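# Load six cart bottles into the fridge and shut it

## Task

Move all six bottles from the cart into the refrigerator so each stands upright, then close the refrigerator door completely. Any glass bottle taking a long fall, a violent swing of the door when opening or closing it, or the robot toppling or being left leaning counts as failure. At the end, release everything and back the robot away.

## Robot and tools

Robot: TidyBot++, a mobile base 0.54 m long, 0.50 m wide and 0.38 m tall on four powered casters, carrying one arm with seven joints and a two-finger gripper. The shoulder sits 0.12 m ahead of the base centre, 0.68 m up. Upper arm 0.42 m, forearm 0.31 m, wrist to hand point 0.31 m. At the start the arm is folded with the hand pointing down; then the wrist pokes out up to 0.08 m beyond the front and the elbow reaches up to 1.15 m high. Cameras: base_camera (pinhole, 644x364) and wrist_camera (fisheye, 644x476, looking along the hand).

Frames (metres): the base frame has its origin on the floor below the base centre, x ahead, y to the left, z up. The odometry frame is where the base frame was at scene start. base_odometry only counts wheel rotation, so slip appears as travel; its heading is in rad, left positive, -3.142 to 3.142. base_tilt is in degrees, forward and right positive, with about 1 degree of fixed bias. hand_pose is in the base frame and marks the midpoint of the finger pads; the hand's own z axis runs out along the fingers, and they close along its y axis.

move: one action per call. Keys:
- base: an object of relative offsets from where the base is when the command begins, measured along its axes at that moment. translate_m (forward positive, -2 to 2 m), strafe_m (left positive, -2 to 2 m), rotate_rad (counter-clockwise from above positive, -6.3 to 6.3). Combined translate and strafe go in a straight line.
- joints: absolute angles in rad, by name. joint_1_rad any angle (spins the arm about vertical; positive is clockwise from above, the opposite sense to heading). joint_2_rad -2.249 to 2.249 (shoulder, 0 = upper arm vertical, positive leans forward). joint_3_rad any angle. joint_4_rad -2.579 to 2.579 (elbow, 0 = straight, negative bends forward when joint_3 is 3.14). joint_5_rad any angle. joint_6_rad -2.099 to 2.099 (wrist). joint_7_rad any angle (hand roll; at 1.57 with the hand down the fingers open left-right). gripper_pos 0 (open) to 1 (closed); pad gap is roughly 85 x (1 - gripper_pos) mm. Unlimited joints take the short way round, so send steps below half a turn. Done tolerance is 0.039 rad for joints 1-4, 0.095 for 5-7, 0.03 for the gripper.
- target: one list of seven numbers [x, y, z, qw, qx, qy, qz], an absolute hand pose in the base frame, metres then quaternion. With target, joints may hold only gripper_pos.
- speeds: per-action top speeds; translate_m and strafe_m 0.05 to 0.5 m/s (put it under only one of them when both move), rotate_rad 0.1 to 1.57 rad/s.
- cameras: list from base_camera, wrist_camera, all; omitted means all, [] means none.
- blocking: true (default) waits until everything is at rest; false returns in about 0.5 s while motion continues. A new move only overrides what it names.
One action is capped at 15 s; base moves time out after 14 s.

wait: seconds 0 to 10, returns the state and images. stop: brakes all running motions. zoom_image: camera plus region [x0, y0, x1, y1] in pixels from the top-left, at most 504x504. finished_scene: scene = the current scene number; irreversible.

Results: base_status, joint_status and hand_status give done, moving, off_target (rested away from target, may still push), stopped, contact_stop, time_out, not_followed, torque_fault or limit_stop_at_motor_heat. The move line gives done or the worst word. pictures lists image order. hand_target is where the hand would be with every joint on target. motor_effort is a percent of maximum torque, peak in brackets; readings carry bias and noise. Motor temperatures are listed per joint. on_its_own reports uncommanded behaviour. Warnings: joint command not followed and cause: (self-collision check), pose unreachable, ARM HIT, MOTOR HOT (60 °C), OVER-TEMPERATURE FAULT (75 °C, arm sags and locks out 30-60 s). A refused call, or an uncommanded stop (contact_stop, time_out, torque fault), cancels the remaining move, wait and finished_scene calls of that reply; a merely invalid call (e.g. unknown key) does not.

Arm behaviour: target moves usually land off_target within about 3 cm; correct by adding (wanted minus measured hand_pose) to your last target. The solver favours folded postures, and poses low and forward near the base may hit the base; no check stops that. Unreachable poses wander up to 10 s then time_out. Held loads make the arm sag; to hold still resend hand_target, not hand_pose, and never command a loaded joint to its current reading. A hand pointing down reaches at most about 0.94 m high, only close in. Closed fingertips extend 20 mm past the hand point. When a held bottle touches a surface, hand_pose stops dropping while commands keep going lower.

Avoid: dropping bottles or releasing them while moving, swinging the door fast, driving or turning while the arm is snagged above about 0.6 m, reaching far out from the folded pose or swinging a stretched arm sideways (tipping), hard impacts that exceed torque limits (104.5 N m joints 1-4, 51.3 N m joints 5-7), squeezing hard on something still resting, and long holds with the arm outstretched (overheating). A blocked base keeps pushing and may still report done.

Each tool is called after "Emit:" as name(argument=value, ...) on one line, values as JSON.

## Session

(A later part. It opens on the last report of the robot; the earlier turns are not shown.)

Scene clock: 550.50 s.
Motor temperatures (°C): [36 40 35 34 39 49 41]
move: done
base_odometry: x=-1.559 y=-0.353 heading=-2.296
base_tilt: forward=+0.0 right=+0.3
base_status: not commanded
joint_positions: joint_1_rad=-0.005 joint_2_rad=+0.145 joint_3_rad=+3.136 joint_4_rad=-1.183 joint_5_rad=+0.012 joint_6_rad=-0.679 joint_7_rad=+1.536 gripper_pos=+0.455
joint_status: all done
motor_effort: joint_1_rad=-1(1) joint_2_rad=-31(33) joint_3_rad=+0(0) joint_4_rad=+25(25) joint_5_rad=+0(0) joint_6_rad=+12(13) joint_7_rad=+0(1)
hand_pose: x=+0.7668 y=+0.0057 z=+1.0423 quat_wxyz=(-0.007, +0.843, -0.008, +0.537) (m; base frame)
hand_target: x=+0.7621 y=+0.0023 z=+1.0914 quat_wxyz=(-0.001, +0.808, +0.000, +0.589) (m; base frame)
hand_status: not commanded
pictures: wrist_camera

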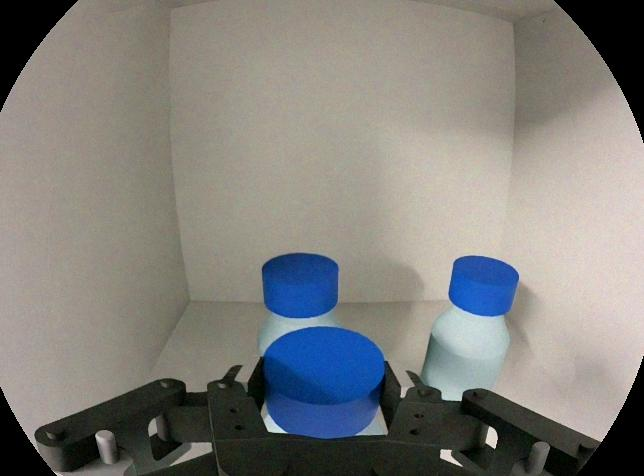

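Emit:
move(joints={"joint_4_rad": -1.201, "joint_6_rad": -0.572}, cameras=[])

Emit:
move(joints={"joint_4_rad": -1.213, "joint_6_rad": -0.556}, cameras=[])

Emit:
move(joints={"joint_4_rad": -1.223, "joint_6_rad": -0.542}, cameras=["wrist_camera"])

Scene clock: 556.03 s.
Motor temperatures (°C): [36 40 35 34 39 49 41]
move: done
base_odometry: x=-1.559 y=-0.353 heading=-2.296
base_tilt: forward=+0.0 right=+0.3
base_status: not commanded
joint_positions: joint_1_rad=-0.005 joint_2_rad=+0.145 joint_3_rad=+3.136 joint_4_rad=-1.196 joint_5_rad=+0.012 joint_6_rad=-0.665 joint_7_rad=+1.536 gripper_pos=+0.455
joint_status: all done
motor_effort: joint_1_rad=-1(1) joint_2_rad=-31(32) joint_3_rad=+0(1) joint_4_rad=+24(24) joint_5_rad=+0(0) joint_6_rad=+12(12) joint_7_rad=+0(1)
hand_pose: x=+0.7679 y=+0.0058 z=+1.0388 quat_wxyz=(-0.007, +0.843, -0.008, +0.538) (m; base frame)
hand_target: x=+0.7636 y=+0.0023 z=+1.0878 quat_wxyz=(-0.001, +0.807, +0.000, +0.590) (m; base frame)
hand_status: not commanded
pictures: none
No camera images: "cameras" was empty.

Scene clock: 556.57 s.
Motor temperatures (°C): [36 40 35 34 39 49 41]
move: done
base_odometry: x=-1.559 y=-0.353 heading=-2.296
base_tilt: forward=+0.0 right=+0.3
base_status: not commanded
joint_positions: joint_1_rad=-0.005 joint_2_rad=+0.145 joint_3_rad=+3.136 joint_4_rad=-1.204 joint_5_rad=+0.012 joint_6_rad=-0.650 joint_7_rad=+1.536 gripper_pos=+0.455
joint_status: all done
motor_effort: joint_1_rad=+0(1) joint_2_rad=-31(31) joint_3_rad=+0(0) joint_4_rad=+23(24) joint_5_rad=+0(1) joint_6_rad=+11(12) joint_7_rad=+1(1)
hand_pose: x=+0.7695 y=+0.0058 z=+1.0386 quat_wxyz=(-0.007, +0.841, -0.008, +0.541) (m; base frame)
hand_target: x=+0.7649 y=+0.0023 z=+1.0853 quat_wxyz=(-0.001, +0.806, +0.000, +0.592) (m; base frame)
hand_status: not commanded
pictures: none
No camera images: "cameras" was empty.

Scene clock: 557.07 s.
Motor temperatures (°C): [36 40 35 34 39 49 41]
move: done
base_odometry: x=-1.559 y=-0.353 heading=-2.296
base_tilt: forward=+0.0 right=+0.3
base_status: not commanded
joint_positions: joint_1_rad=-0.005 joint_2_rad=+0.144 joint_3_rad=+3.136 joint_4_rad=-1.211 joint_5_rad=+0.012 joint_6_rad=-0.635 joint_7_rad=+1.536 gripper_pos=+0.455
joint_status: all done
motor_effort: joint_1_rad=+0(1) joint_2_rad=-30(31) joint_3_rad=+0(1) joint_4_rad=+23(24) joint_5_rad=+0(1) joint_6_rad=+11(11) joint_7_rad=+0(1)
hand_pose: x=+0.7709 y=+0.0059 z=+1.0386 quat_wxyz=(-0.007, +0.839, -0.008, +0.544) (m; base frame)
hand_target: x=+0.7661 y=+0.0023 z=+1.0834 quat_wxyz=(-0.001, +0.805, +0.000, +0.593) (m; base frame)
hand_status: not commanded
pictures: wrist_camera

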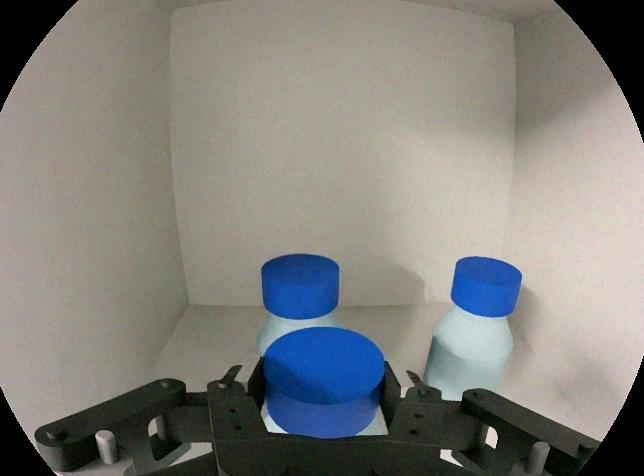

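Emit:
move(joints={"gripper_pos": 0.43}, cameras=[])

Emit:
move(joints={"gripper_pos": 0.37}, cameras=["wrist_camera"])

Emit:
move(joints={"gripper_pos": 0.25}, cameras=["wrist_camera"])

Scene clock: 566.73 s.
Motor temperatures (°C): [36 41 35 34 39 49 41]
move: done
base_odometry: x=-1.559 y=-0.353 heading=-2.296
base_tilt: forward=+0.0 right=+0.3
base_status: not commanded
joint_positions: joint_1_rad=-0.005 joint_2_rad=+0.144 joint_3_rad=+3.136 joint_4_rad=-1.211 joint_5_rad=+0.012 joint_6_rad=-0.635 joint_7_rad=+1.536 gripper_pos=+0.428
joint_status: all done
motor_effort: joint_1_rad=+0(1) joint_2_rad=-30(31) joint_3_rad=+1(1) joint_4_rad=+23(23) joint_5_rad=+0(1) joint_6_rad=+10(12) joint_7_rad=+0(1)
hand_pose: x=+0.7709 y=+0.0059 z=+1.0384 quat_wxyz=(-0.007, +0.839, -0.008, +0.544) (m; base frame)
hand_target: x=+0.7661 y=+0.0023 z=+1.0834 quat_wxyz=(-0.001, +0.805, +0.000, +0.593) (m; base frame)
hand_status: not commanded
pictures: none
No camera images: "cameras" was empty.

Scene clock: 567.43 s.
Motor temperatures (°C): [36 41 35 34 39 49 41]
move: done
base_odometry: x=-1.559 y=-0.353 heading=-2.296
base_tilt: forward=+0.0 right=+0.2
base_status: not commanded
joint_positions: joint_1_rad=-0.005 joint_2_rad=+0.135 joint_3_rad=+3.136 joint_4_rad=-1.212 joint_5_rad=+0.012 joint_6_rad=-0.621 joint_7_rad=+1.536 gripper_pos=+0.370
joint_status: all done
motor_effort: joint_1_rad=+0(1) joint_2_rad=-27(31) joint_3_rad=+0(1) joint_4_rad=+20(23) joint_5_rad=+0(0) joint_6_rad=+9(11) joint_7_rad=+0(1)
hand_pose: x=+0.7689 y=+0.0059 z=+1.0485 quat_wxyz=(-0.007, +0.833, -0.008, +0.554) (m; base frame)
hand_target: x=+0.7661 y=+0.0023 z=+1.0834 quat_wxyz=(-0.001, +0.805, +0.000, +0.593) (m; base frame)
hand_status: not commanded
pictures: wrist_camera

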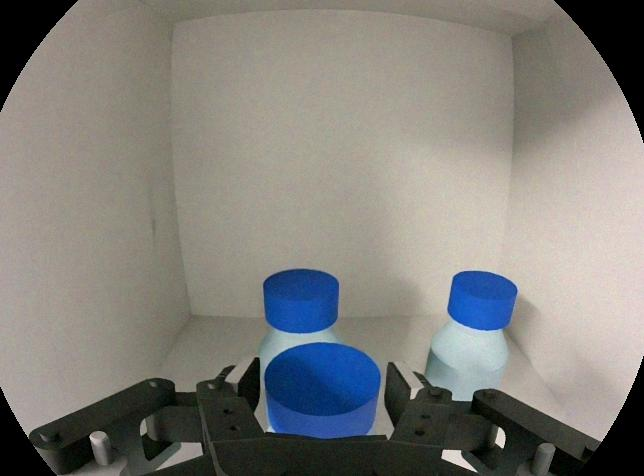

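Scene clock: 567.97 s.
Motor temperatures (°C): [36 41 35 34 39 49 41]
move: done
base_odometry: x=-1.559 y=-0.353 heading=-2.296
base_tilt: forward=+0.0 right=+0.3
base_status: not commanded
joint_positions: joint_1_rad=-0.005 joint_2_rad=+0.135 joint_3_rad=+3.136 joint_4_rad=-1.212 joint_5_rad=+0.012 joint_6_rad=-0.621 joint_7_rad=+1.536 gripper_pos=+0.250
joint_status: all done
motor_effort: joint_1_rad=+0(1) joint_2_rad=-27(27) joint_3_rad=+0(0) joint_4_rad=+20(21) joint_5_rad=+0(1) joint_6_rad=+9(9) joint_7_rad=-1(1)
hand_pose: x=+0.7689 y=+0.0059 z=+1.0485 quat_wxyz=(-0.007, +0.833, -0.008, +0.554) (m; base frame)
hand_target: x=+0.7661 y=+0.0023 z=+1.0834 quat_wxyz=(-0.001, +0.805, +0.000, +0.593) (m; base frame)
hand_status: not commanded
pictures: wrist_camera

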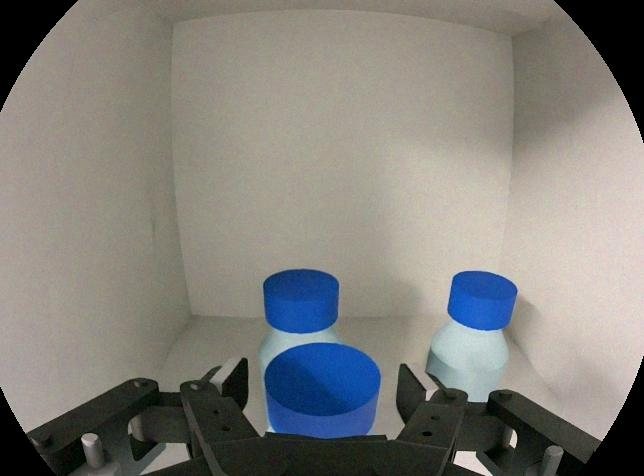

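Emit:
move(base={"translate_m": -0.09}, speeds={"translate_m": 0.08}, cameras=["wrist_camera"])

Emit:
move(base={"translate_m": -0.8}, speeds={"translate_m": 0.35}, cameras=["wrist_camera"])

Emit:
move(base={"rotate_rad": -1.57}, speeds={"rotate_rad": 0.7}, joints={"gripper_pos": 0.33}, cameras=["wrist_camera"])

Scene clock: 581.83 s.
Motor temperatures (°C): [36 41 35 34 39 49 41]
move: done
base_odometry: x=-1.499 y=-0.285 heading=-2.296
base_tilt: forward=+0.0 right=+0.3
base_status: done
joint_positions: joint_1_rad=-0.005 joint_2_rad=+0.126 joint_3_rad=+3.136 joint_4_rad=-1.212 joint_5_rad=+0.012 joint_6_rad=-0.621 joint_7_rad=+1.536 gripper_pos=+0.250
joint_status: not commanded
motor_effort: joint_1_rad=-1(1) joint_2_rad=-27(33) joint_3_rad=+0(1) joint_4_rad=+20(22) joint_5_rad=+0(1) joint_6_rad=+9(10) joint_7_rad=+0(1)
hand_pose: x=+0.7656 y=+0.0059 z=+1.0544 quat_wxyz=(-0.008, +0.830, -0.008, +0.558) (m; base frame)
hand_target: x=+0.7661 y=+0.0023 z=+1.0834 quat_wxyz=(-0.001, +0.805, +0.000, +0.593) (m; base frame)
hand_status: not commanded
pictures: wrist_camera

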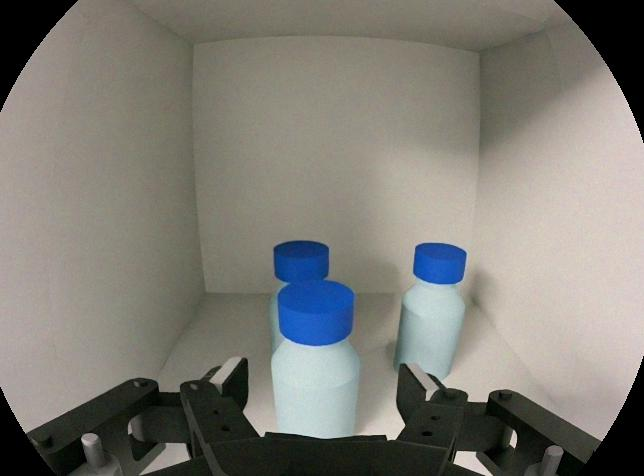

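Scene clock: 585.03 s.
Motor temperatures (°C): [36 40 35 34 39 49 41]
move: done
base_odometry: x=-0.968 y=+0.314 heading=-2.296
base_tilt: forward=+0.0 right=+0.3
base_status: done
joint_positions: joint_1_rad=-0.005 joint_2_rad=+0.117 joint_3_rad=+3.136 joint_4_rad=-1.212 joint_5_rad=+0.012 joint_6_rad=-0.620 joint_7_rad=+1.536 gripper_pos=+0.250
joint_status: not commanded
motor_effort: joint_1_rad=+0(1) joint_2_rad=-27(32) joint_3_rad=+0(1) joint_4_rad=+21(21) joint_5_rad=+0(1) joint_6_rad=+9(9) joint_7_rad=+0(1)
hand_pose: x=+0.7626 y=+0.0059 z=+1.0602 quat_wxyz=(-0.008, +0.827, -0.008, +0.562) (m; base frame)
hand_target: x=+0.7661 y=+0.0023 z=+1.0834 quat_wxyz=(-0.001, +0.805, +0.000, +0.593) (m; base frame)
hand_status: not commanded
pictures: wrist_camera

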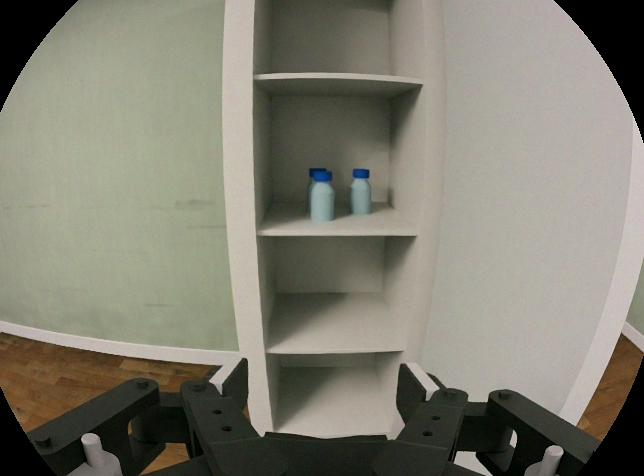

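Scene clock: 588.07 s.
Motor temperatures (°C): [36 40 35 34 39 49 41]
move: done
base_odometry: x=-0.968 y=+0.314 heading=+2.418
base_tilt: forward=+0.0 right=+0.3
base_status: done
joint_positions: joint_1_rad=+0.003 joint_2_rad=+0.117 joint_3_rad=+3.136 joint_4_rad=-1.212 joint_5_rad=+0.012 joint_6_rad=-0.620 joint_7_rad=+1.536 gripper_pos=+0.330
joint_status: all done
motor_effort: joint_1_rad=+0(3) joint_2_rad=-27(28) joint_3_rad=+0(4) joint_4_rad=+21(21) joint_5_rad=+0(1) joint_6_rad=+9(9) joint_7_rad=+0(1)
hand_pose: x=+0.7626 y=+0.0005 z=+1.0602 quat_wxyz=(-0.005, +0.827, -0.012, +0.562) (m; base frame)
hand_target: x=+0.7661 y=+0.0023 z=+1.0834 quat_wxyz=(-0.001, +0.805, +0.000, +0.593) (m; base frame)
hand_status: not commanded
pictures: wrist_camera

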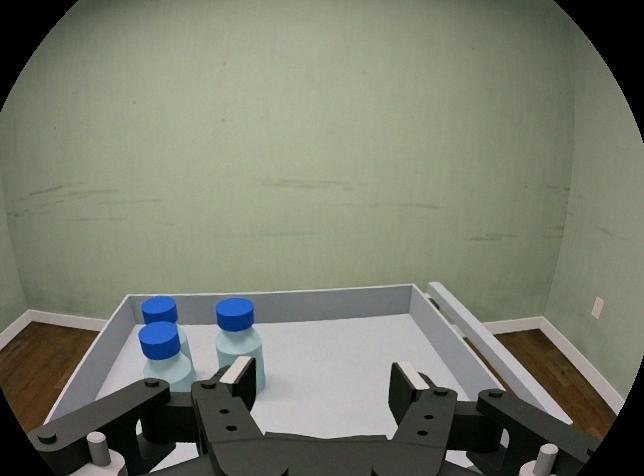

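Emit:
move(base={"strafe_m": 0.108, "translate_m": 0.03}, speeds={"strafe_m": 0.25}, joints={"joint_1_rad": 0, "joint_2_rad": 0.221, "joint_3_rad": 3.14, "joint_4_rad": -1.49, "joint_5_rad": 0, "joint_6_rad": -0.21, "joint_7_rad": 1.57, "gripper_pos": 0.33}, cameras=["wrist_camera"])

Scene clock: 595.07 s.
Motor temperatures (°C): [36 40 35 34 39 49 41]
move: done
base_odometry: x=-1.062 y=+0.252 heading=+2.416
base_tilt: forward=+0.0 right=+0.3
base_status: done
joint_positions: joint_1_rad=-0.005 joint_2_rad=+0.237 joint_3_rad=+3.136 joint_4_rad=-1.477 joint_5_rad=+0.012 joint_6_rad=-0.295 joint_7_rad=+1.536 gripper_pos=+0.330
joint_status: all done
motor_effort: joint_1_rad=-1(4) joint_2_rad=-31(36) joint_3_rad=+0(3) joint_4_rad=+20(24) joint_5_rad=+0(1) joint_6_rad=+9(10) joint_7_rad=+0(2)
hand_pose: x=+0.8108 y=+0.0069 z=+0.9136 quat_wxyz=(-0.008, +0.844, -0.007, +0.536) (m; base frame)
hand_target: x=+0.8149 y=+0.0023 z=+0.9416 quat_wxyz=(-0.001, +0.819, +0.000, +0.573) (m; base frame)
hand_status: not commanded
pictures: wrist_camera

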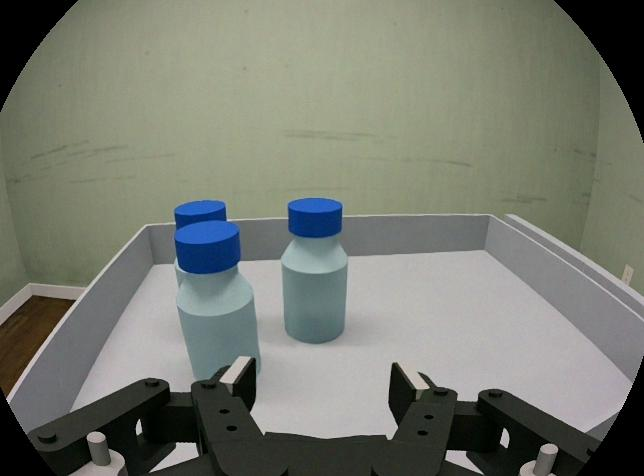

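Emit:
move(base={"strafe_m": 0.087, "translate_m": 0.05}, speeds={"strafe_m": 0.2}, cameras=["wrist_camera"])

Scene clock: 603.07 s.
Motor temperatures (°C): [36 40 35 34 39 49 41]
move: done
base_odometry: x=-1.158 y=+0.220 heading=+2.417
base_tilt: forward=+0.0 right=+0.2
base_status: done
joint_positions: joint_1_rad=-0.002 joint_2_rad=+0.237 joint_3_rad=+3.136 joint_4_rad=-1.477 joint_5_rad=+0.012 joint_6_rad=-0.292 joint_7_rad=+1.536 gripper_pos=+0.330
joint_status: not commanded
motor_effort: joint_1_rad=+0(4) joint_2_rad=-32(33) joint_3_rad=+1(3) joint_4_rad=+21(21) joint_5_rad=+0(1) joint_6_rad=+9(9) joint_7_rad=+1(1)
hand_pose: x=+0.8112 y=+0.0051 z=+0.9145 quat_wxyz=(-0.007, +0.843, -0.008, +0.538) (m; base frame)
hand_target: x=+0.8149 y=+0.0023 z=+0.9416 quat_wxyz=(-0.001, +0.819, +0.000, +0.573) (m; base frame)
hand_status: not commanded
pictures: wrist_camera

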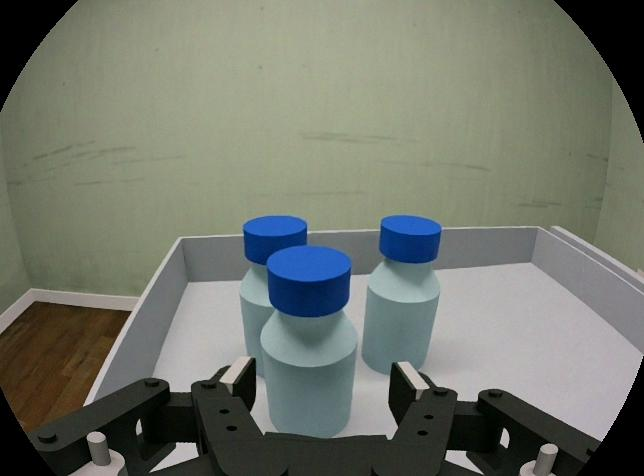

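Emit:
move(base={"strafe_m": 0.0075, "translate_m": 0.052}, speeds={"translate_m": 0.08}, joints={"gripper_pos": 0.34}, cameras=["wrist_camera"])

Emit:
zoom_image(camera="wrist_camera", region=[200, 290, 480, 476])

Scene clock: 610.93 s.
Motor temperatures (°C): [36 40 35 34 39 49 41]
move: done
base_odometry: x=-1.202 y=+0.249 heading=+2.417
base_tilt: forward=+0.0 right=+0.3
base_status: done
joint_positions: joint_1_rad=-0.002 joint_2_rad=+0.237 joint_3_rad=+3.136 joint_4_rad=-1.477 joint_5_rad=+0.012 joint_6_rad=-0.291 joint_7_rad=+1.536 gripper_pos=+0.340
joint_status: all done
motor_effort: joint_1_rad=+0(2) joint_2_rad=-31(34) joint_3_rad=+0(1) joint_4_rad=+21(21) joint_5_rad=+0(1) joint_6_rad=+9(10) joint_7_rad=+0(1)
hand_pose: x=+0.8113 y=+0.0051 z=+0.9152 quat_wxyz=(-0.007, +0.843, -0.008, +0.538) (m; base frame)
hand_target: x=+0.8149 y=+0.0023 z=+0.9416 quat_wxyz=(-0.001, +0.819, +0.000, +0.573) (m; base frame)
hand_status: not commanded
pictures: wrist_camera

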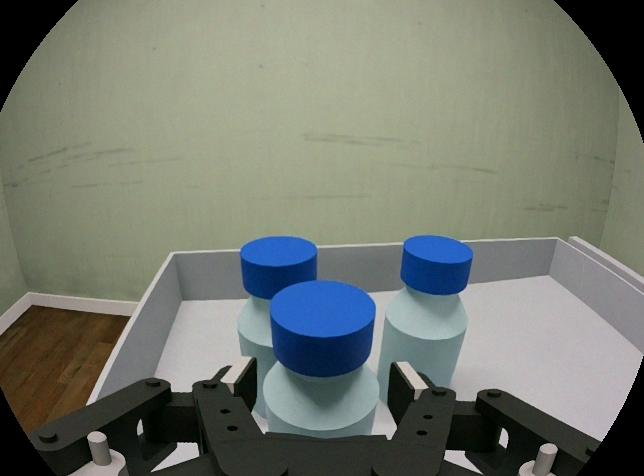

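Scaled by 1.800.

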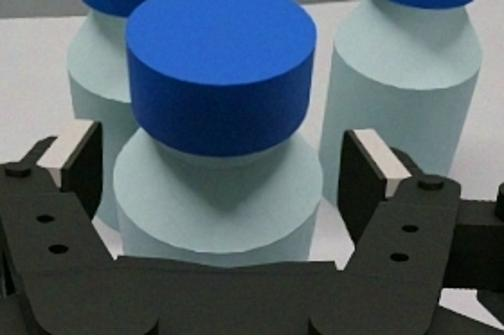

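Emit:
move(base={"translate_m": 0.028}, speeds={"translate_m": 0.06}, cameras=["wrist_camera"])

Emit:
zoom_image(camera="wrist_camera", region=[200, 290, 480, 476])

Scene clock: 615.20 s.
Motor temperatures (°C): [36 40 35 34 39 49 41]
move: done
base_odometry: x=-1.223 y=+0.267 heading=+2.417
base_tilt: forward=+0.0 right=+0.3
base_status: done
joint_positions: joint_1_rad=-0.002 joint_2_rad=+0.237 joint_3_rad=+3.136 joint_4_rad=-1.477 joint_5_rad=+0.012 joint_6_rad=-0.291 joint_7_rad=+1.536 gripper_pos=+0.340
joint_status: not commanded
motor_effort: joint_1_rad=-1(1) joint_2_rad=-31(35) joint_3_rad=+0(1) joint_4_rad=+21(22) joint_5_rad=+0(1) joint_6_rad=+9(10) joint_7_rad=+0(1)
hand_pose: x=+0.8113 y=+0.0051 z=+0.9154 quat_wxyz=(-0.007, +0.843, -0.008, +0.539) (m; base frame)
hand_target: x=+0.8149 y=+0.0023 z=+0.9416 quat_wxyz=(-0.001, +0.819, +0.000, +0.573) (m; base frame)
hand_status: not commanded
pictures: wrist_camera

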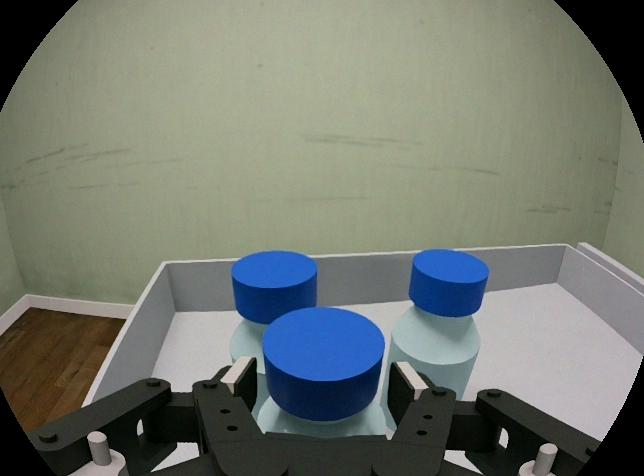

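Scaled by 1.800.

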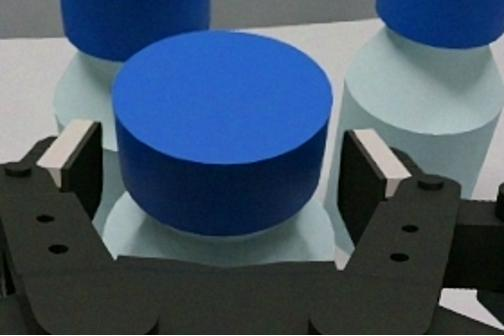

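Emit:
move(base={"translate_m": 0.012}, speeds={"translate_m": 0.05}, cameras=["wrist_camera"])

Emit:
zoom_image(camera="wrist_camera", region=[200, 290, 480, 476])

Scene clock: 622.37 s.
Motor temperatures (°C): [36 40 35 34 39 49 41]
move: done
base_odometry: x=-1.232 y=+0.275 heading=+2.418
base_tilt: forward=+0.0 right=+0.3
base_status: done
joint_positions: joint_1_rad=-0.002 joint_2_rad=+0.237 joint_3_rad=+3.136 joint_4_rad=-1.477 joint_5_rad=+0.012 joint_6_rad=-0.290 joint_7_rad=+1.536 gripper_pos=+0.340
joint_status: not commanded
motor_effort: joint_1_rad=+0(2) joint_2_rad=-31(34) joint_3_rad=+0(1) joint_4_rad=+21(22) joint_5_rad=+0(0) joint_6_rad=+9(9) joint_7_rad=-1(1)
hand_pose: x=+0.8116 y=+0.0051 z=+0.9152 quat_wxyz=(-0.007, +0.843, -0.008, +0.539) (m; base frame)
hand_target: x=+0.8149 y=+0.0023 z=+0.9416 quat_wxyz=(-0.001, +0.819, +0.000, +0.573) (m; base frame)
hand_status: not commanded
pictures: wrist_camera

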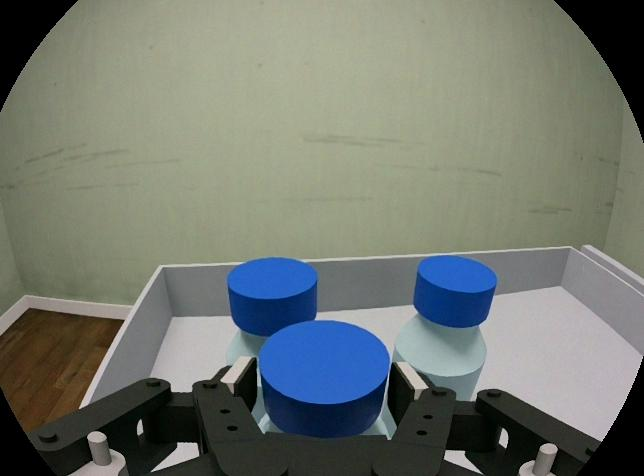

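Scaled by 1.800.

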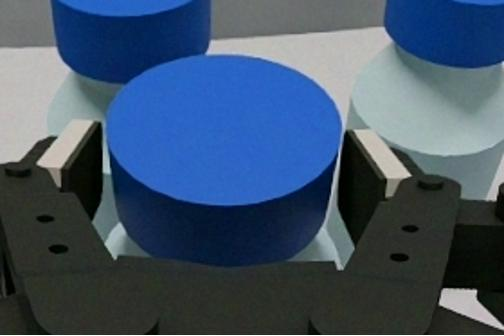

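Emit:
move(joints={"gripper_pos": 0.7}, cameras=["wrist_camera"])

Emit:
move(joints={"joint_2_rad": 0.19, "joint_4_rad": -1.41, "joint_6_rad": -0.31}, cameras=[])

Emit:
move(joints={"joint_2_rad": 0.165, "joint_4_rad": -1.34, "joint_6_rad": -0.40}, cameras=["wrist_camera"])

Emit:
move(joints={"joint_2_rad": 0.14, "joint_4_rad": -1.2, "joint_6_rad": -0.56}, cameras=[])

Emit:
move(joints={"joint_2_rad": 0.115, "joint_4_rad": -1.06, "joint_6_rad": -0.69}, cameras=["wrist_camera"])

Emit:
move(base={"translate_m": -0.4, "strafe_m": -0.2}, speeds={"translate_m": 0.3}, joints={"joint_2_rad": 0.106, "joint_4_rad": -1.044, "joint_6_rad": -0.72}, cameras=["wrist_camera"])

Scene clock: 630.37 s.
Motor temperatures (°C): [36 41 35 34 39 49 41]
move: off_target
base_odometry: x=-1.232 y=+0.275 heading=+2.418
base_tilt: forward=+0.0 right=+0.3
base_status: not commanded
joint_positions: joint_1_rad=-0.002 joint_2_rad=+0.237 joint_3_rad=+3.136 joint_4_rad=-1.477 joint_5_rad=+0.012 joint_6_rad=-0.289 joint_7_rad=+1.536 gripper_pos=+0.441
joint_status: gripper_pos off_target (ended at +0.441, target +0.700)
motor_effort: joint_1_rad=+0(1) joint_2_rad=-31(31) joint_3_rad=+0(1) joint_4_rad=+21(22) joint_5_rad=+0(1) joint_6_rad=+9(10) joint_7_rad=-1(1)
hand_pose: x=+0.8116 y=+0.0051 z=+0.9155 quat_wxyz=(-0.007, +0.842, -0.008, +0.539) (m; base frame)
hand_target: x=+0.8149 y=+0.0023 z=+0.9416 quat_wxyz=(-0.001, +0.819, +0.000, +0.573) (m; base frame)
hand_status: not commanded
pictures: wrist_camera

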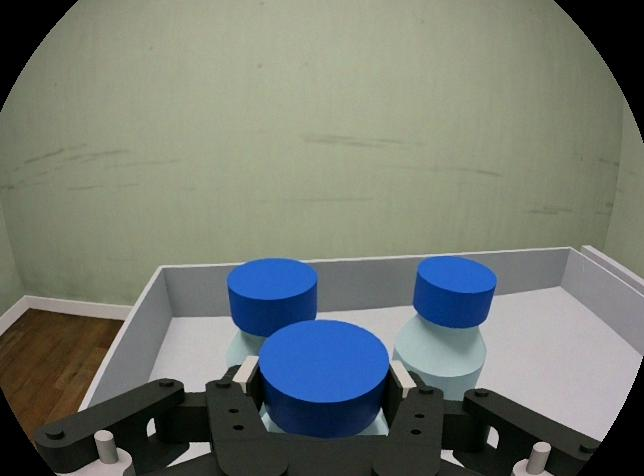

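Scene clock: 631.23 s.
Motor temperatures (°C): [36 41 35 34 39 49 41]
move: off_target
base_odometry: x=-1.232 y=+0.275 heading=+2.418
base_tilt: forward=+0.0 right=+0.3
base_status: not commanded
joint_positions: joint_1_rad=-0.002 joint_2_rad=+0.237 joint_3_rad=+3.136 joint_4_rad=-1.440 joint_5_rad=+0.012 joint_6_rad=-0.315 joint_7_rad=+1.536 gripper_pos=+0.441
joint_status: joint_2_rad off_target (ended at +0.237, target +0.190); the others done
motor_effort: joint_1_rad=-1(1) joint_2_rad=-37(39) joint_3_rad=+0(1) joint_4_rad=+26(26) joint_5_rad=+0(1) joint_6_rad=+12(13) joint_7_rad=+0(1)
hand_pose: x=+0.8146 y=+0.0051 z=+0.9303 quat_wxyz=(-0.007, +0.839, -0.008, +0.544) (m; base frame)
hand_target: x=+0.8062 y=+0.0023 z=+0.9822 quat_wxyz=(-0.001, +0.816, +0.000, +0.578) (m; base frame)
hand_status: not commanded
pictures: none
No camera images: "cameras" was empty.

Scene clock: 632.17 s.
Motor temperatures (°C): [36 41 35 34 39 49 41]
move: off_target
base_odometry: x=-1.232 y=+0.275 heading=+2.418
base_tilt: forward=+0.0 right=+0.3
base_status: not commanded
joint_positions: joint_1_rad=-0.002 joint_2_rad=+0.218 joint_3_rad=+3.136 joint_4_rad=-1.369 joint_5_rad=+0.012 joint_6_rad=-0.369 joint_7_rad=+1.536 gripper_pos=+0.441
joint_status: joint_2_rad off_target (ended at +0.218, target +0.165); the others done
motor_effort: joint_1_rad=+0(1) joint_2_rad=-36(39) joint_3_rad=-1(1) joint_4_rad=+25(28) joint_5_rad=+0(1) joint_6_rad=+13(13) joint_7_rad=+0(1)
hand_pose: x=+0.8128 y=+0.0049 z=+0.9704 quat_wxyz=(-0.007, +0.829, -0.008, +0.559) (m; base frame)
hand_target: x=+0.7958 y=+0.0023 z=+1.0154 quat_wxyz=(-0.001, +0.815, +0.000, +0.580) (m; base frame)
hand_status: not commanded
pictures: wrist_camera

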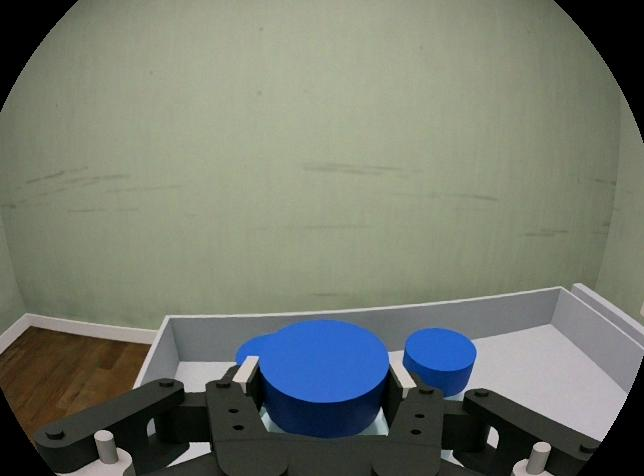

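Scene clock: 633.57 s.
Motor temperatures (°C): [36 41 35 34 39 49 41]
move: off_target
base_odometry: x=-1.232 y=+0.275 heading=+2.418
base_tilt: forward=+0.0 right=+0.3
base_status: not commanded
joint_positions: joint_1_rad=-0.002 joint_2_rad=+0.190 joint_3_rad=+3.136 joint_4_rad=-1.228 joint_5_rad=+0.012 joint_6_rad=-0.521 joint_7_rad=+1.536 gripper_pos=+0.441
joint_status: joint_2_rad off_target (ended at +0.190, target +0.140); the others done
motor_effort: joint_1_rad=-1(1) joint_2_rad=-34(39) joint_3_rad=+0(0) joint_4_rad=+25(27) joint_5_rad=+1(1) joint_6_rad=+12(14) joint_7_rad=+0(1)
hand_pose: x=+0.7997 y=+0.0043 z=+1.0304 quat_wxyz=(-0.007, +0.825, -0.009, +0.565) (m; base frame)
hand_target: x=+0.7783 y=+0.0023 z=+1.0697 quat_wxyz=(-0.001, +0.813, +0.000, +0.582) (m; base frame)
hand_status: not commanded
pictures: none
No camera images: "cameras" was empty.

Scene clock: 634.97 s.
Motor temperatures (°C): [36 41 35 34 39 49 41]
move: off_target
base_odometry: x=-1.232 y=+0.275 heading=+2.418
base_tilt: forward=+0.0 right=+0.3
base_status: not commanded
joint_positions: joint_1_rad=-0.002 joint_2_rad=+0.163 joint_3_rad=+3.136 joint_4_rad=-1.088 joint_5_rad=+0.012 joint_6_rad=-0.652 joint_7_rad=+1.536 gripper_pos=+0.441
joint_status: joint_2_rad off_target (ended at +0.163, target +0.115); the others done
motor_effort: joint_1_rad=+0(1) joint_2_rad=-33(37) joint_3_rad=+0(1) joint_4_rad=+24(26) joint_5_rad=+0(1) joint_6_rad=+12(14) joint_7_rad=+1(1)
hand_pose: x=+0.7798 y=+0.0037 z=+1.0947 quat_wxyz=(-0.007, +0.814, -0.010, +0.581) (m; base frame)
hand_target: x=+0.7552 y=+0.0023 z=+1.1307 quat_wxyz=(-0.001, +0.803, +0.000, +0.596) (m; base frame)
hand_status: not commanded
pictures: wrist_camera

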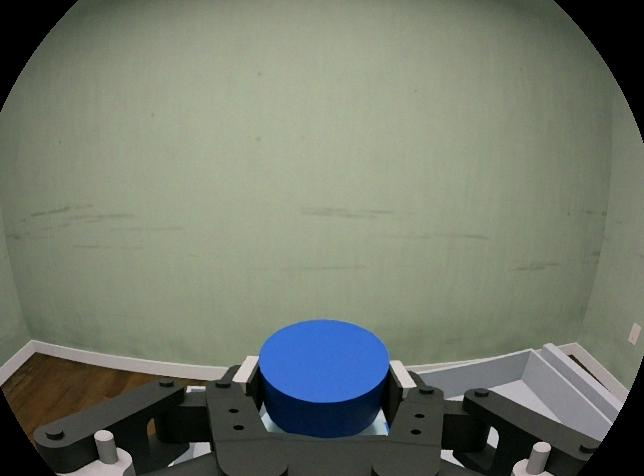

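Scene clock: 637.40 s.
Motor temperatures (°C): [36 41 35 34 39 49 41]
move: off_target
base_odometry: x=-0.800 y=+0.160 heading=+2.418
base_tilt: forward=+0.0 right=+0.3
base_status: done
joint_positions: joint_1_rad=-0.003 joint_2_rad=+0.150 joint_3_rad=+3.136 joint_4_rad=-1.074 joint_5_rad=+0.012 joint_6_rad=-0.687 joint_7_rad=+1.536 gripper_pos=+0.441
joint_status: joint_2_rad off_target (ended at +0.150, target +0.106); the others done
motor_effort: joint_1_rad=+0(2) joint_2_rad=-31(39) joint_3_rad=+0(2) joint_4_rad=+24(26) joint_5_rad=+0(1) joint_6_rad=+13(13) joint_7_rad=+0(1)
hand_pose: x=+0.7707 y=+0.0039 z=+1.1012 quat_wxyz=(-0.007, +0.816, -0.010, +0.577) (m; base frame)
hand_target: x=+0.7479 y=+0.0023 z=+1.1369 quat_wxyz=(-0.001, +0.805, +0.000, +0.594) (m; base frame)
hand_status: not commanded
pictures: wrist_camera

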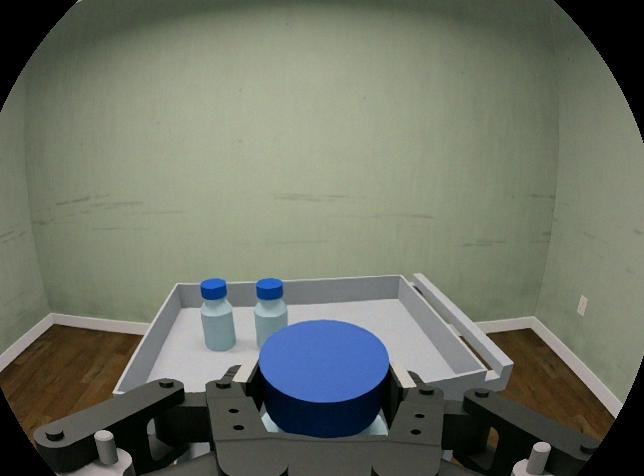

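Emit:
move(base={"rotate_rad": 1.571}, speeds={"rotate_rad": 0.6})

Scene clock: 670.83 s.
Motor temperatures (°C): [36 41 35 34 39 49 41]
move: done
base_odometry: x=-0.800 y=+0.160 heading=-2.295
base_tilt: forward=+0.0 right=+0.3
base_status: done
joint_positions: joint_1_rad=-0.003 joint_2_rad=+0.150 joint_3_rad=+3.137 joint_4_rad=-1.074 joint_5_rad=+0.011 joint_6_rad=-0.687 joint_7_rad=+1.536 gripper_pos=+0.441
joint_status: not commanded
motor_effort: joint_1_rad=+0(4) joint_2_rad=-32(34) joint_3_rad=+0(4) joint_4_rad=+24(25) joint_5_rad=+1(2) joint_6_rad=+12(13) joint_7_rad=+0(1)
hand_pose: x=+0.7707 y=+0.0035 z=+1.1013 quat_wxyz=(-0.007, +0.816, -0.010, +0.577) (m; base frame)
hand_target: x=+0.7479 y=+0.0023 z=+1.1369 quat_wxyz=(-0.001, +0.805, +0.000, +0.594) (m; base frame)
hand_status: not commanded
pictures: base_camera, wrist_camera

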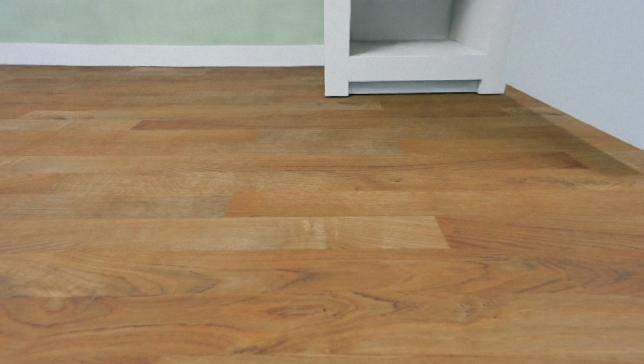

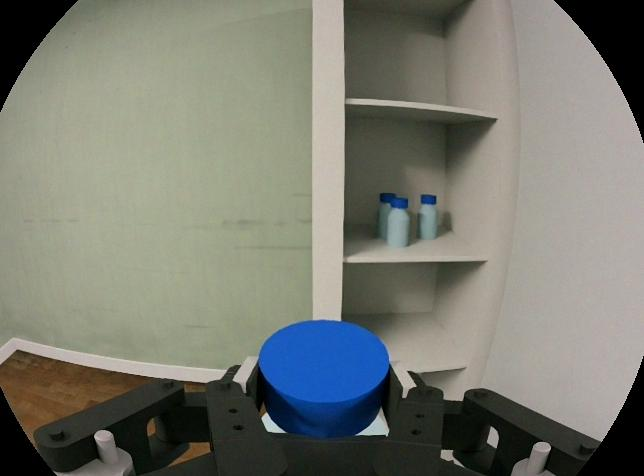

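Emit:
move(base={"strafe_m": -0.226}, speeds={"strafe_m": 0.25}, joints={"joint_1_rad": 0.235})

Emit:
move(base={"translate_m": 0.60}, speeds={"translate_m": 0.3})

Scene clock: 676.27 s.
Motor temperatures (°C): [36 41 35 34 39 49 41]
move: done
base_odometry: x=-0.969 y=+0.310 heading=-2.294
base_tilt: forward=+0.0 right=+0.3
base_status: done
joint_positions: joint_1_rad=+0.236 joint_2_rad=+0.150 joint_3_rad=+3.141 joint_4_rad=-1.074 joint_5_rad=+0.011 joint_6_rad=-0.687 joint_7_rad=+1.536 gripper_pos=+0.441
joint_status: all done
motor_effort: joint_1_rad=+0(4) joint_2_rad=-32(34) joint_3_rad=+0(4) joint_4_rad=+24(25) joint_5_rad=+1(2) joint_6_rad=+12(13) joint_7_rad=+0(1)
hand_pose: x=+0.7526 y=-0.1529 z=+1.1013 quat_wxyz=(+0.063, +0.809, -0.108, +0.574) (m; base frame)
hand_target: x=+0.7311 y=-0.1442 z=+1.1369 quat_wxyz=(+0.069, +0.799, -0.094, +0.590) (m; base frame)
hand_status: not commanded
pictures: base_camera, wrist_camera

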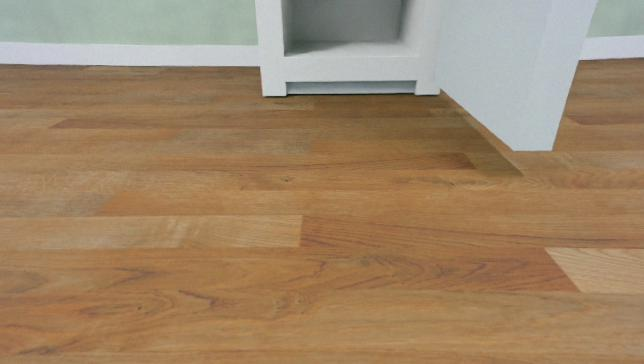

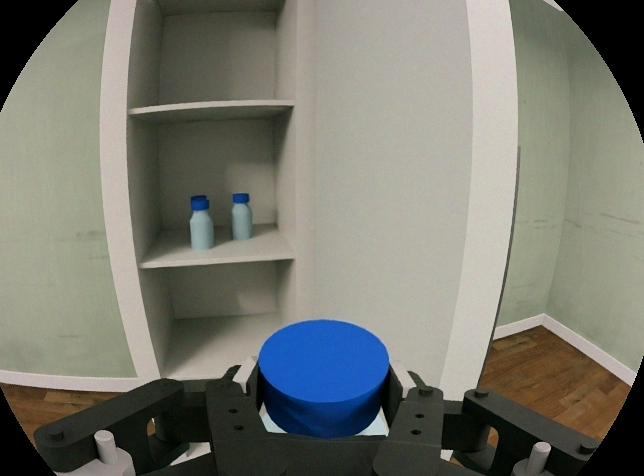

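Scene clock: 679.10 s.
Motor temperatures (°C): [36 41 35 34 39 49 41]
move: done
base_odometry: x=-1.366 y=-0.140 heading=-2.294
base_tilt: forward=+0.0 right=+0.3
base_status: done
joint_positions: joint_1_rad=+0.236 joint_2_rad=+0.148 joint_3_rad=+3.141 joint_4_rad=-1.072 joint_5_rad=+0.011 joint_6_rad=-0.689 joint_7_rad=+1.536 gripper_pos=+0.441
joint_status: not commanded
motor_effort: joint_1_rad=+0(2) joint_2_rad=-32(37) joint_3_rad=+0(1) joint_4_rad=+24(25) joint_5_rad=+0(1) joint_6_rad=+12(13) joint_7_rad=+0(1)
hand_pose: x=+0.7519 y=-0.1527 z=+1.1021 quat_wxyz=(+0.063, +0.809, -0.108, +0.574) (m; base frame)
hand_target: x=+0.7311 y=-0.1442 z=+1.1369 quat_wxyz=(+0.069, +0.799, -0.094, +0.590) (m; base frame)
hand_status: not commanded
pictures: base_camera, wrist_camera

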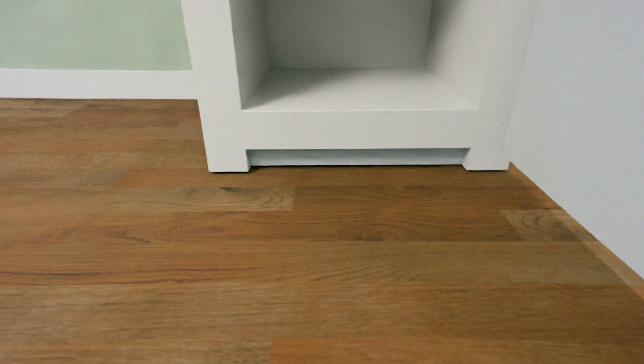

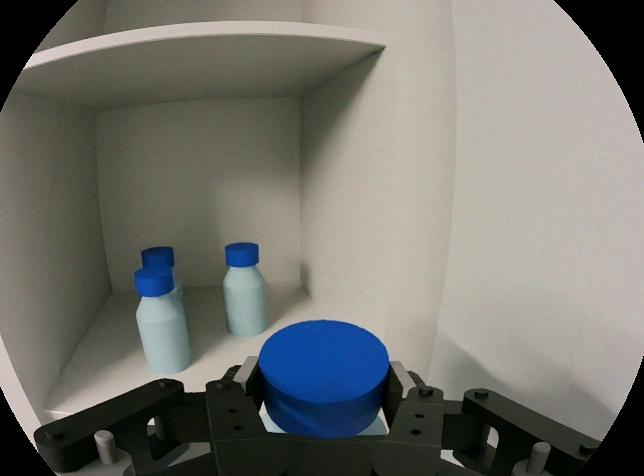

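Emit:
move(base={"translate_m": 0.32}, speeds={"translate_m": 0.18}, joints={"joint_4_rad": -1.12, "joint_6_rad": -0.665})

Scene clock: 684.30 s.
Motor temperatures (°C): [36 41 35 34 39 49 41]
move: done
base_odometry: x=-1.578 y=-0.380 heading=-2.294
base_tilt: forward=+0.0 right=+0.3
base_status: done
joint_positions: joint_1_rad=+0.236 joint_2_rad=+0.148 joint_3_rad=+3.141 joint_4_rad=-1.124 joint_5_rad=+0.011 joint_6_rad=-0.689 joint_7_rad=+1.536 gripper_pos=+0.441
joint_status: all done
motor_effort: joint_1_rad=+0(2) joint_2_rad=-32(36) joint_3_rad=+0(2) joint_4_rad=+25(26) joint_5_rad=+0(1) joint_6_rad=+13(14) joint_7_rad=+0(2)
hand_pose: x=+0.7512 y=-0.1526 z=+1.0717 quat_wxyz=(+0.061, +0.824, -0.110, +0.553) (m; base frame)
hand_target: x=+0.7379 y=-0.1458 z=+1.1085 quat_wxyz=(+0.068, +0.805, -0.095, +0.581) (m; base frame)
hand_status: not commanded
pictures: base_camera, wrist_camera

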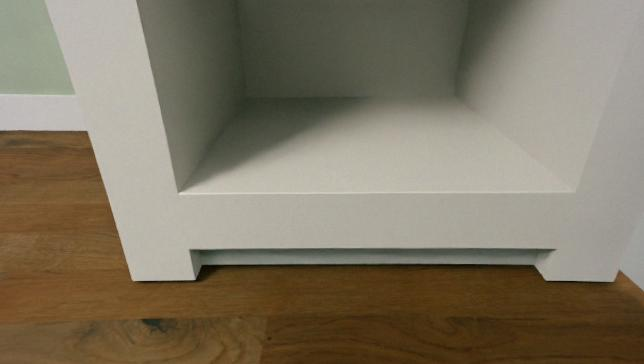

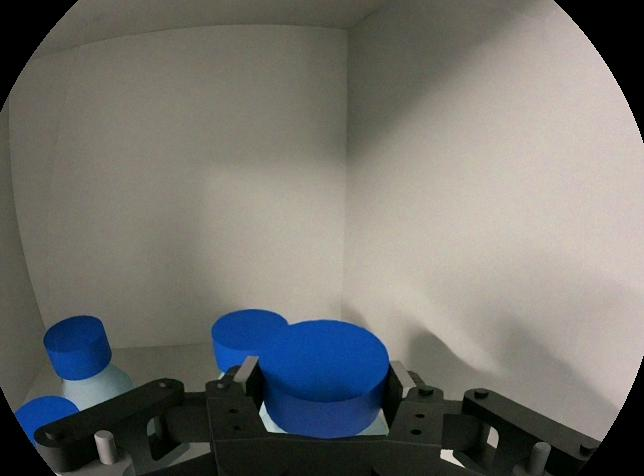

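Emit:
move(joints={"joint_4_rad": -1.156, "joint_6_rad": -0.628}, cameras=[])

Emit:
move(joints={"joint_4_rad": -1.171, "joint_6_rad": -0.605}, cameras=[])

Emit:
move(joints={"joint_4_rad": -1.186, "joint_6_rad": -0.59})

Scene clock: 698.30 s.
Motor temperatures (°C): [36 41 35 34 39 49 41]
move: done
base_odometry: x=-1.578 y=-0.380 heading=-2.294
base_tilt: forward=+0.0 right=+0.3
base_status: not commanded
joint_positions: joint_1_rad=+0.236 joint_2_rad=+0.148 joint_3_rad=+3.141 joint_4_rad=-1.159 joint_5_rad=+0.011 joint_6_rad=-0.689 joint_7_rad=+1.536 gripper_pos=+0.441
joint_status: all done
motor_effort: joint_1_rad=+0(1) joint_2_rad=-32(34) joint_3_rad=+0(1) joint_4_rad=+24(26) joint_5_rad=+0(1) joint_6_rad=+12(13) joint_7_rad=+1(1)
hand_pose: x=+0.7500 y=-0.1523 z=+1.0513 quat_wxyz=(+0.060, +0.833, -0.111, +0.538) (m; base frame)
hand_target: x=+0.7415 y=-0.1467 z=+1.0981 quat_wxyz=(+0.068, +0.805, -0.095, +0.582) (m; base frame)
hand_status: not commanded
pictures: none
No camera images: "cameras" was empty.

Scene clock: 698.87 s.
Motor temperatures (°C): [36 41 35 34 39 49 41]
move: done
base_odometry: x=-1.578 y=-0.380 heading=-2.294
base_tilt: forward=+0.0 right=+0.3
base_status: not commanded
joint_positions: joint_1_rad=+0.236 joint_2_rad=+0.148 joint_3_rad=+3.141 joint_4_rad=-1.171 joint_5_rad=+0.011 joint_6_rad=-0.685 joint_7_rad=+1.536 gripper_pos=+0.441
joint_status: all done
motor_effort: joint_1_rad=-1(1) joint_2_rad=-32(33) joint_3_rad=+0(1) joint_4_rad=+24(25) joint_5_rad=+0(1) joint_6_rad=+12(13) joint_7_rad=+0(1)
hand_pose: x=+0.7499 y=-0.1523 z=+1.0451 quat_wxyz=(+0.059, +0.835, -0.112, +0.535) (m; base frame)
hand_target: x=+0.7436 y=-0.1472 z=+1.0959 quat_wxyz=(+0.068, +0.803, -0.094, +0.585) (m; base frame)
hand_status: not commanded
pictures: none
No camera images: "cameras" was empty.

Scene clock: 699.43 s.
Motor temperatures (°C): [36 41 35 34 39 49 41]
move: done
base_odometry: x=-1.578 y=-0.380 heading=-2.294
base_tilt: forward=+0.0 right=+0.2
base_status: not commanded
joint_positions: joint_1_rad=+0.236 joint_2_rad=+0.148 joint_3_rad=+3.141 joint_4_rad=-1.186 joint_5_rad=+0.011 joint_6_rad=-0.681 joint_7_rad=+1.536 gripper_pos=+0.441
joint_status: all done
motor_effort: joint_1_rad=-1(1) joint_2_rad=-32(33) joint_3_rad=+0(1) joint_4_rad=+24(25) joint_5_rad=+0(1) joint_6_rad=+12(13) joint_7_rad=+0(1)
hand_pose: x=+0.7496 y=-0.1522 z=+1.0379 quat_wxyz=(+0.059, +0.838, -0.112, +0.531) (m; base frame)
hand_target: x=+0.7449 y=-0.1475 z=+1.0914 quat_wxyz=(+0.068, +0.803, -0.094, +0.585) (m; base frame)
hand_status: not commanded
pictures: base_camera, wrist_camera

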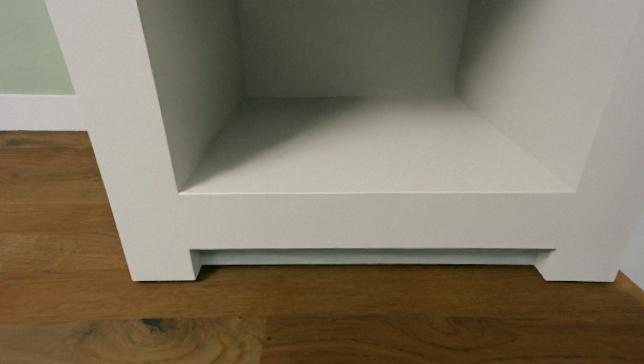

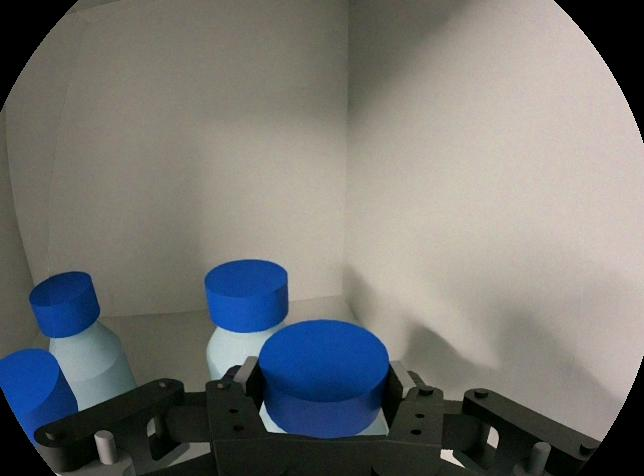

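Emit:
move(joints={"joint_4_rad": -1.193, "joint_6_rad": -0.575}, cameras=[])

Emit:
move(joints={"joint_4_rad": -1.201, "joint_6_rad": -0.565}, cameras=["wrist_camera"])

Scene clock: 704.57 s.
Motor temperatures (°C): [36 41 35 34 39 49 41]
move: off_target
base_odometry: x=-1.578 y=-0.380 heading=-2.294
base_tilt: forward=+0.0 right=+0.3
base_status: not commanded
joint_positions: joint_1_rad=+0.236 joint_2_rad=+0.148 joint_3_rad=+3.141 joint_4_rad=-1.192 joint_5_rad=+0.011 joint_6_rad=-0.672 joint_7_rad=+1.536 gripper_pos=+0.441
joint_status: joint_6_rad off_target (ended at -0.672, target -0.575); the others done
motor_effort: joint_1_rad=-1(1) joint_2_rad=-32(33) joint_3_rad=+0(1) joint_4_rad=+25(25) joint_5_rad=+0(1) joint_6_rad=+12(14) joint_7_rad=+0(1)
hand_pose: x=+0.7505 y=-0.1524 z=+1.0371 quat_wxyz=(+0.059, +0.837, -0.112, +0.532) (m; base frame)
hand_target: x=+0.7462 y=-0.1478 z=+1.0917 quat_wxyz=(+0.069, +0.800, -0.094, +0.588) (m; base frame)
hand_status: not commanded
pictures: none
No camera images: "cameras" was empty.

Scene clock: 705.07 s.
Motor temperatures (°C): [36 41 35 34 39 49 41]
move: off_target
base_odometry: x=-1.578 y=-0.380 heading=-2.294
base_tilt: forward=+0.0 right=+0.3
base_status: not commanded
joint_positions: joint_1_rad=+0.236 joint_2_rad=+0.148 joint_3_rad=+3.141 joint_4_rad=-1.199 joint_5_rad=+0.011 joint_6_rad=-0.665 joint_7_rad=+1.536 gripper_pos=+0.441
joint_status: joint_6_rad off_target (ended at -0.665, target -0.565); the others done
motor_effort: joint_1_rad=-1(1) joint_2_rad=-32(33) joint_3_rad=+1(1) joint_4_rad=+25(25) joint_5_rad=+0(1) joint_6_rad=+12(13) joint_7_rad=-1(2)
hand_pose: x=+0.7509 y=-0.1525 z=+1.0345 quat_wxyz=(+0.059, +0.837, -0.112, +0.532) (m; base frame)
hand_target: x=+0.7471 y=-0.1480 z=+1.0898 quat_wxyz=(+0.069, +0.800, -0.094, +0.589) (m; base frame)
hand_status: not commanded
pictures: wrist_camera

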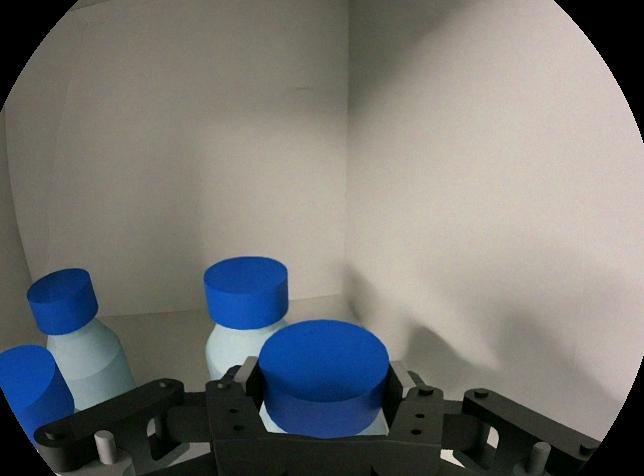

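Emit:
move(joints={"joint_4_rad": -1.209, "joint_6_rad": -0.555}, cameras=[])

Emit:
move(joints={"joint_4_rad": -1.218, "joint_6_rad": -0.545}, cameras=["wrist_camera"])

Scene clock: 709.67 s.
Motor temperatures (°C): [36 41 35 34 39 49 41]
move: off_target
base_odometry: x=-1.578 y=-0.380 heading=-2.294
base_tilt: forward=+0.0 right=+0.3
base_status: not commanded
joint_positions: joint_1_rad=+0.236 joint_2_rad=+0.148 joint_3_rad=+3.141 joint_4_rad=-1.207 joint_5_rad=+0.011 joint_6_rad=-0.657 joint_7_rad=+1.536 gripper_pos=+0.441
joint_status: joint_6_rad off_target (ended at -0.657, target -0.555); the others done
motor_effort: joint_1_rad=-1(1) joint_2_rad=-33(33) joint_3_rad=+0(0) joint_4_rad=+24(25) joint_5_rad=+0(1) joint_6_rad=+11(13) joint_7_rad=+0(1)
hand_pose: x=+0.7514 y=-0.1526 z=+1.0321 quat_wxyz=(+0.059, +0.837, -0.112, +0.532) (m; base frame)
hand_target: x=+0.7479 y=-0.1482 z=+1.0880 quat_wxyz=(+0.069, +0.799, -0.094, +0.590) (m; base frame)
hand_status: not commanded
pictures: none
No camera images: "cameras" was empty.

Scene clock: 710.17 s.
Motor temperatures (°C): [36 41 35 34 39 49 41]
move: off_target
base_odometry: x=-1.578 y=-0.380 heading=-2.294
base_tilt: forward=+0.0 right=+0.3
base_status: not commanded
joint_positions: joint_1_rad=+0.236 joint_2_rad=+0.148 joint_3_rad=+3.141 joint_4_rad=-1.214 joint_5_rad=+0.011 joint_6_rad=-0.646 joint_7_rad=+1.536 gripper_pos=+0.441
joint_status: joint_6_rad off_target (ended at -0.646, target -0.545); the others done
motor_effort: joint_1_rad=+0(1) joint_2_rad=-31(33) joint_3_rad=+0(0) joint_4_rad=+24(25) joint_5_rad=+1(1) joint_6_rad=+12(13) joint_7_rad=-1(1)
hand_pose: x=+0.7525 y=-0.1528 z=+1.0312 quat_wxyz=(+0.059, +0.836, -0.112, +0.534) (m; base frame)
hand_target: x=+0.7486 y=-0.1484 z=+1.0856 quat_wxyz=(+0.069, +0.799, -0.094, +0.590) (m; base frame)
hand_status: not commanded
pictures: wrist_camera

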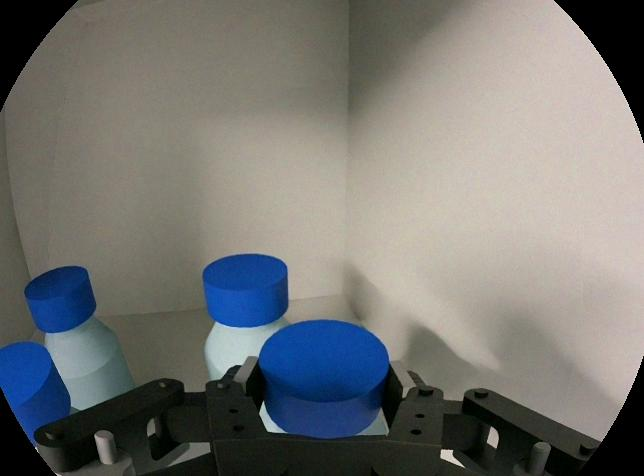

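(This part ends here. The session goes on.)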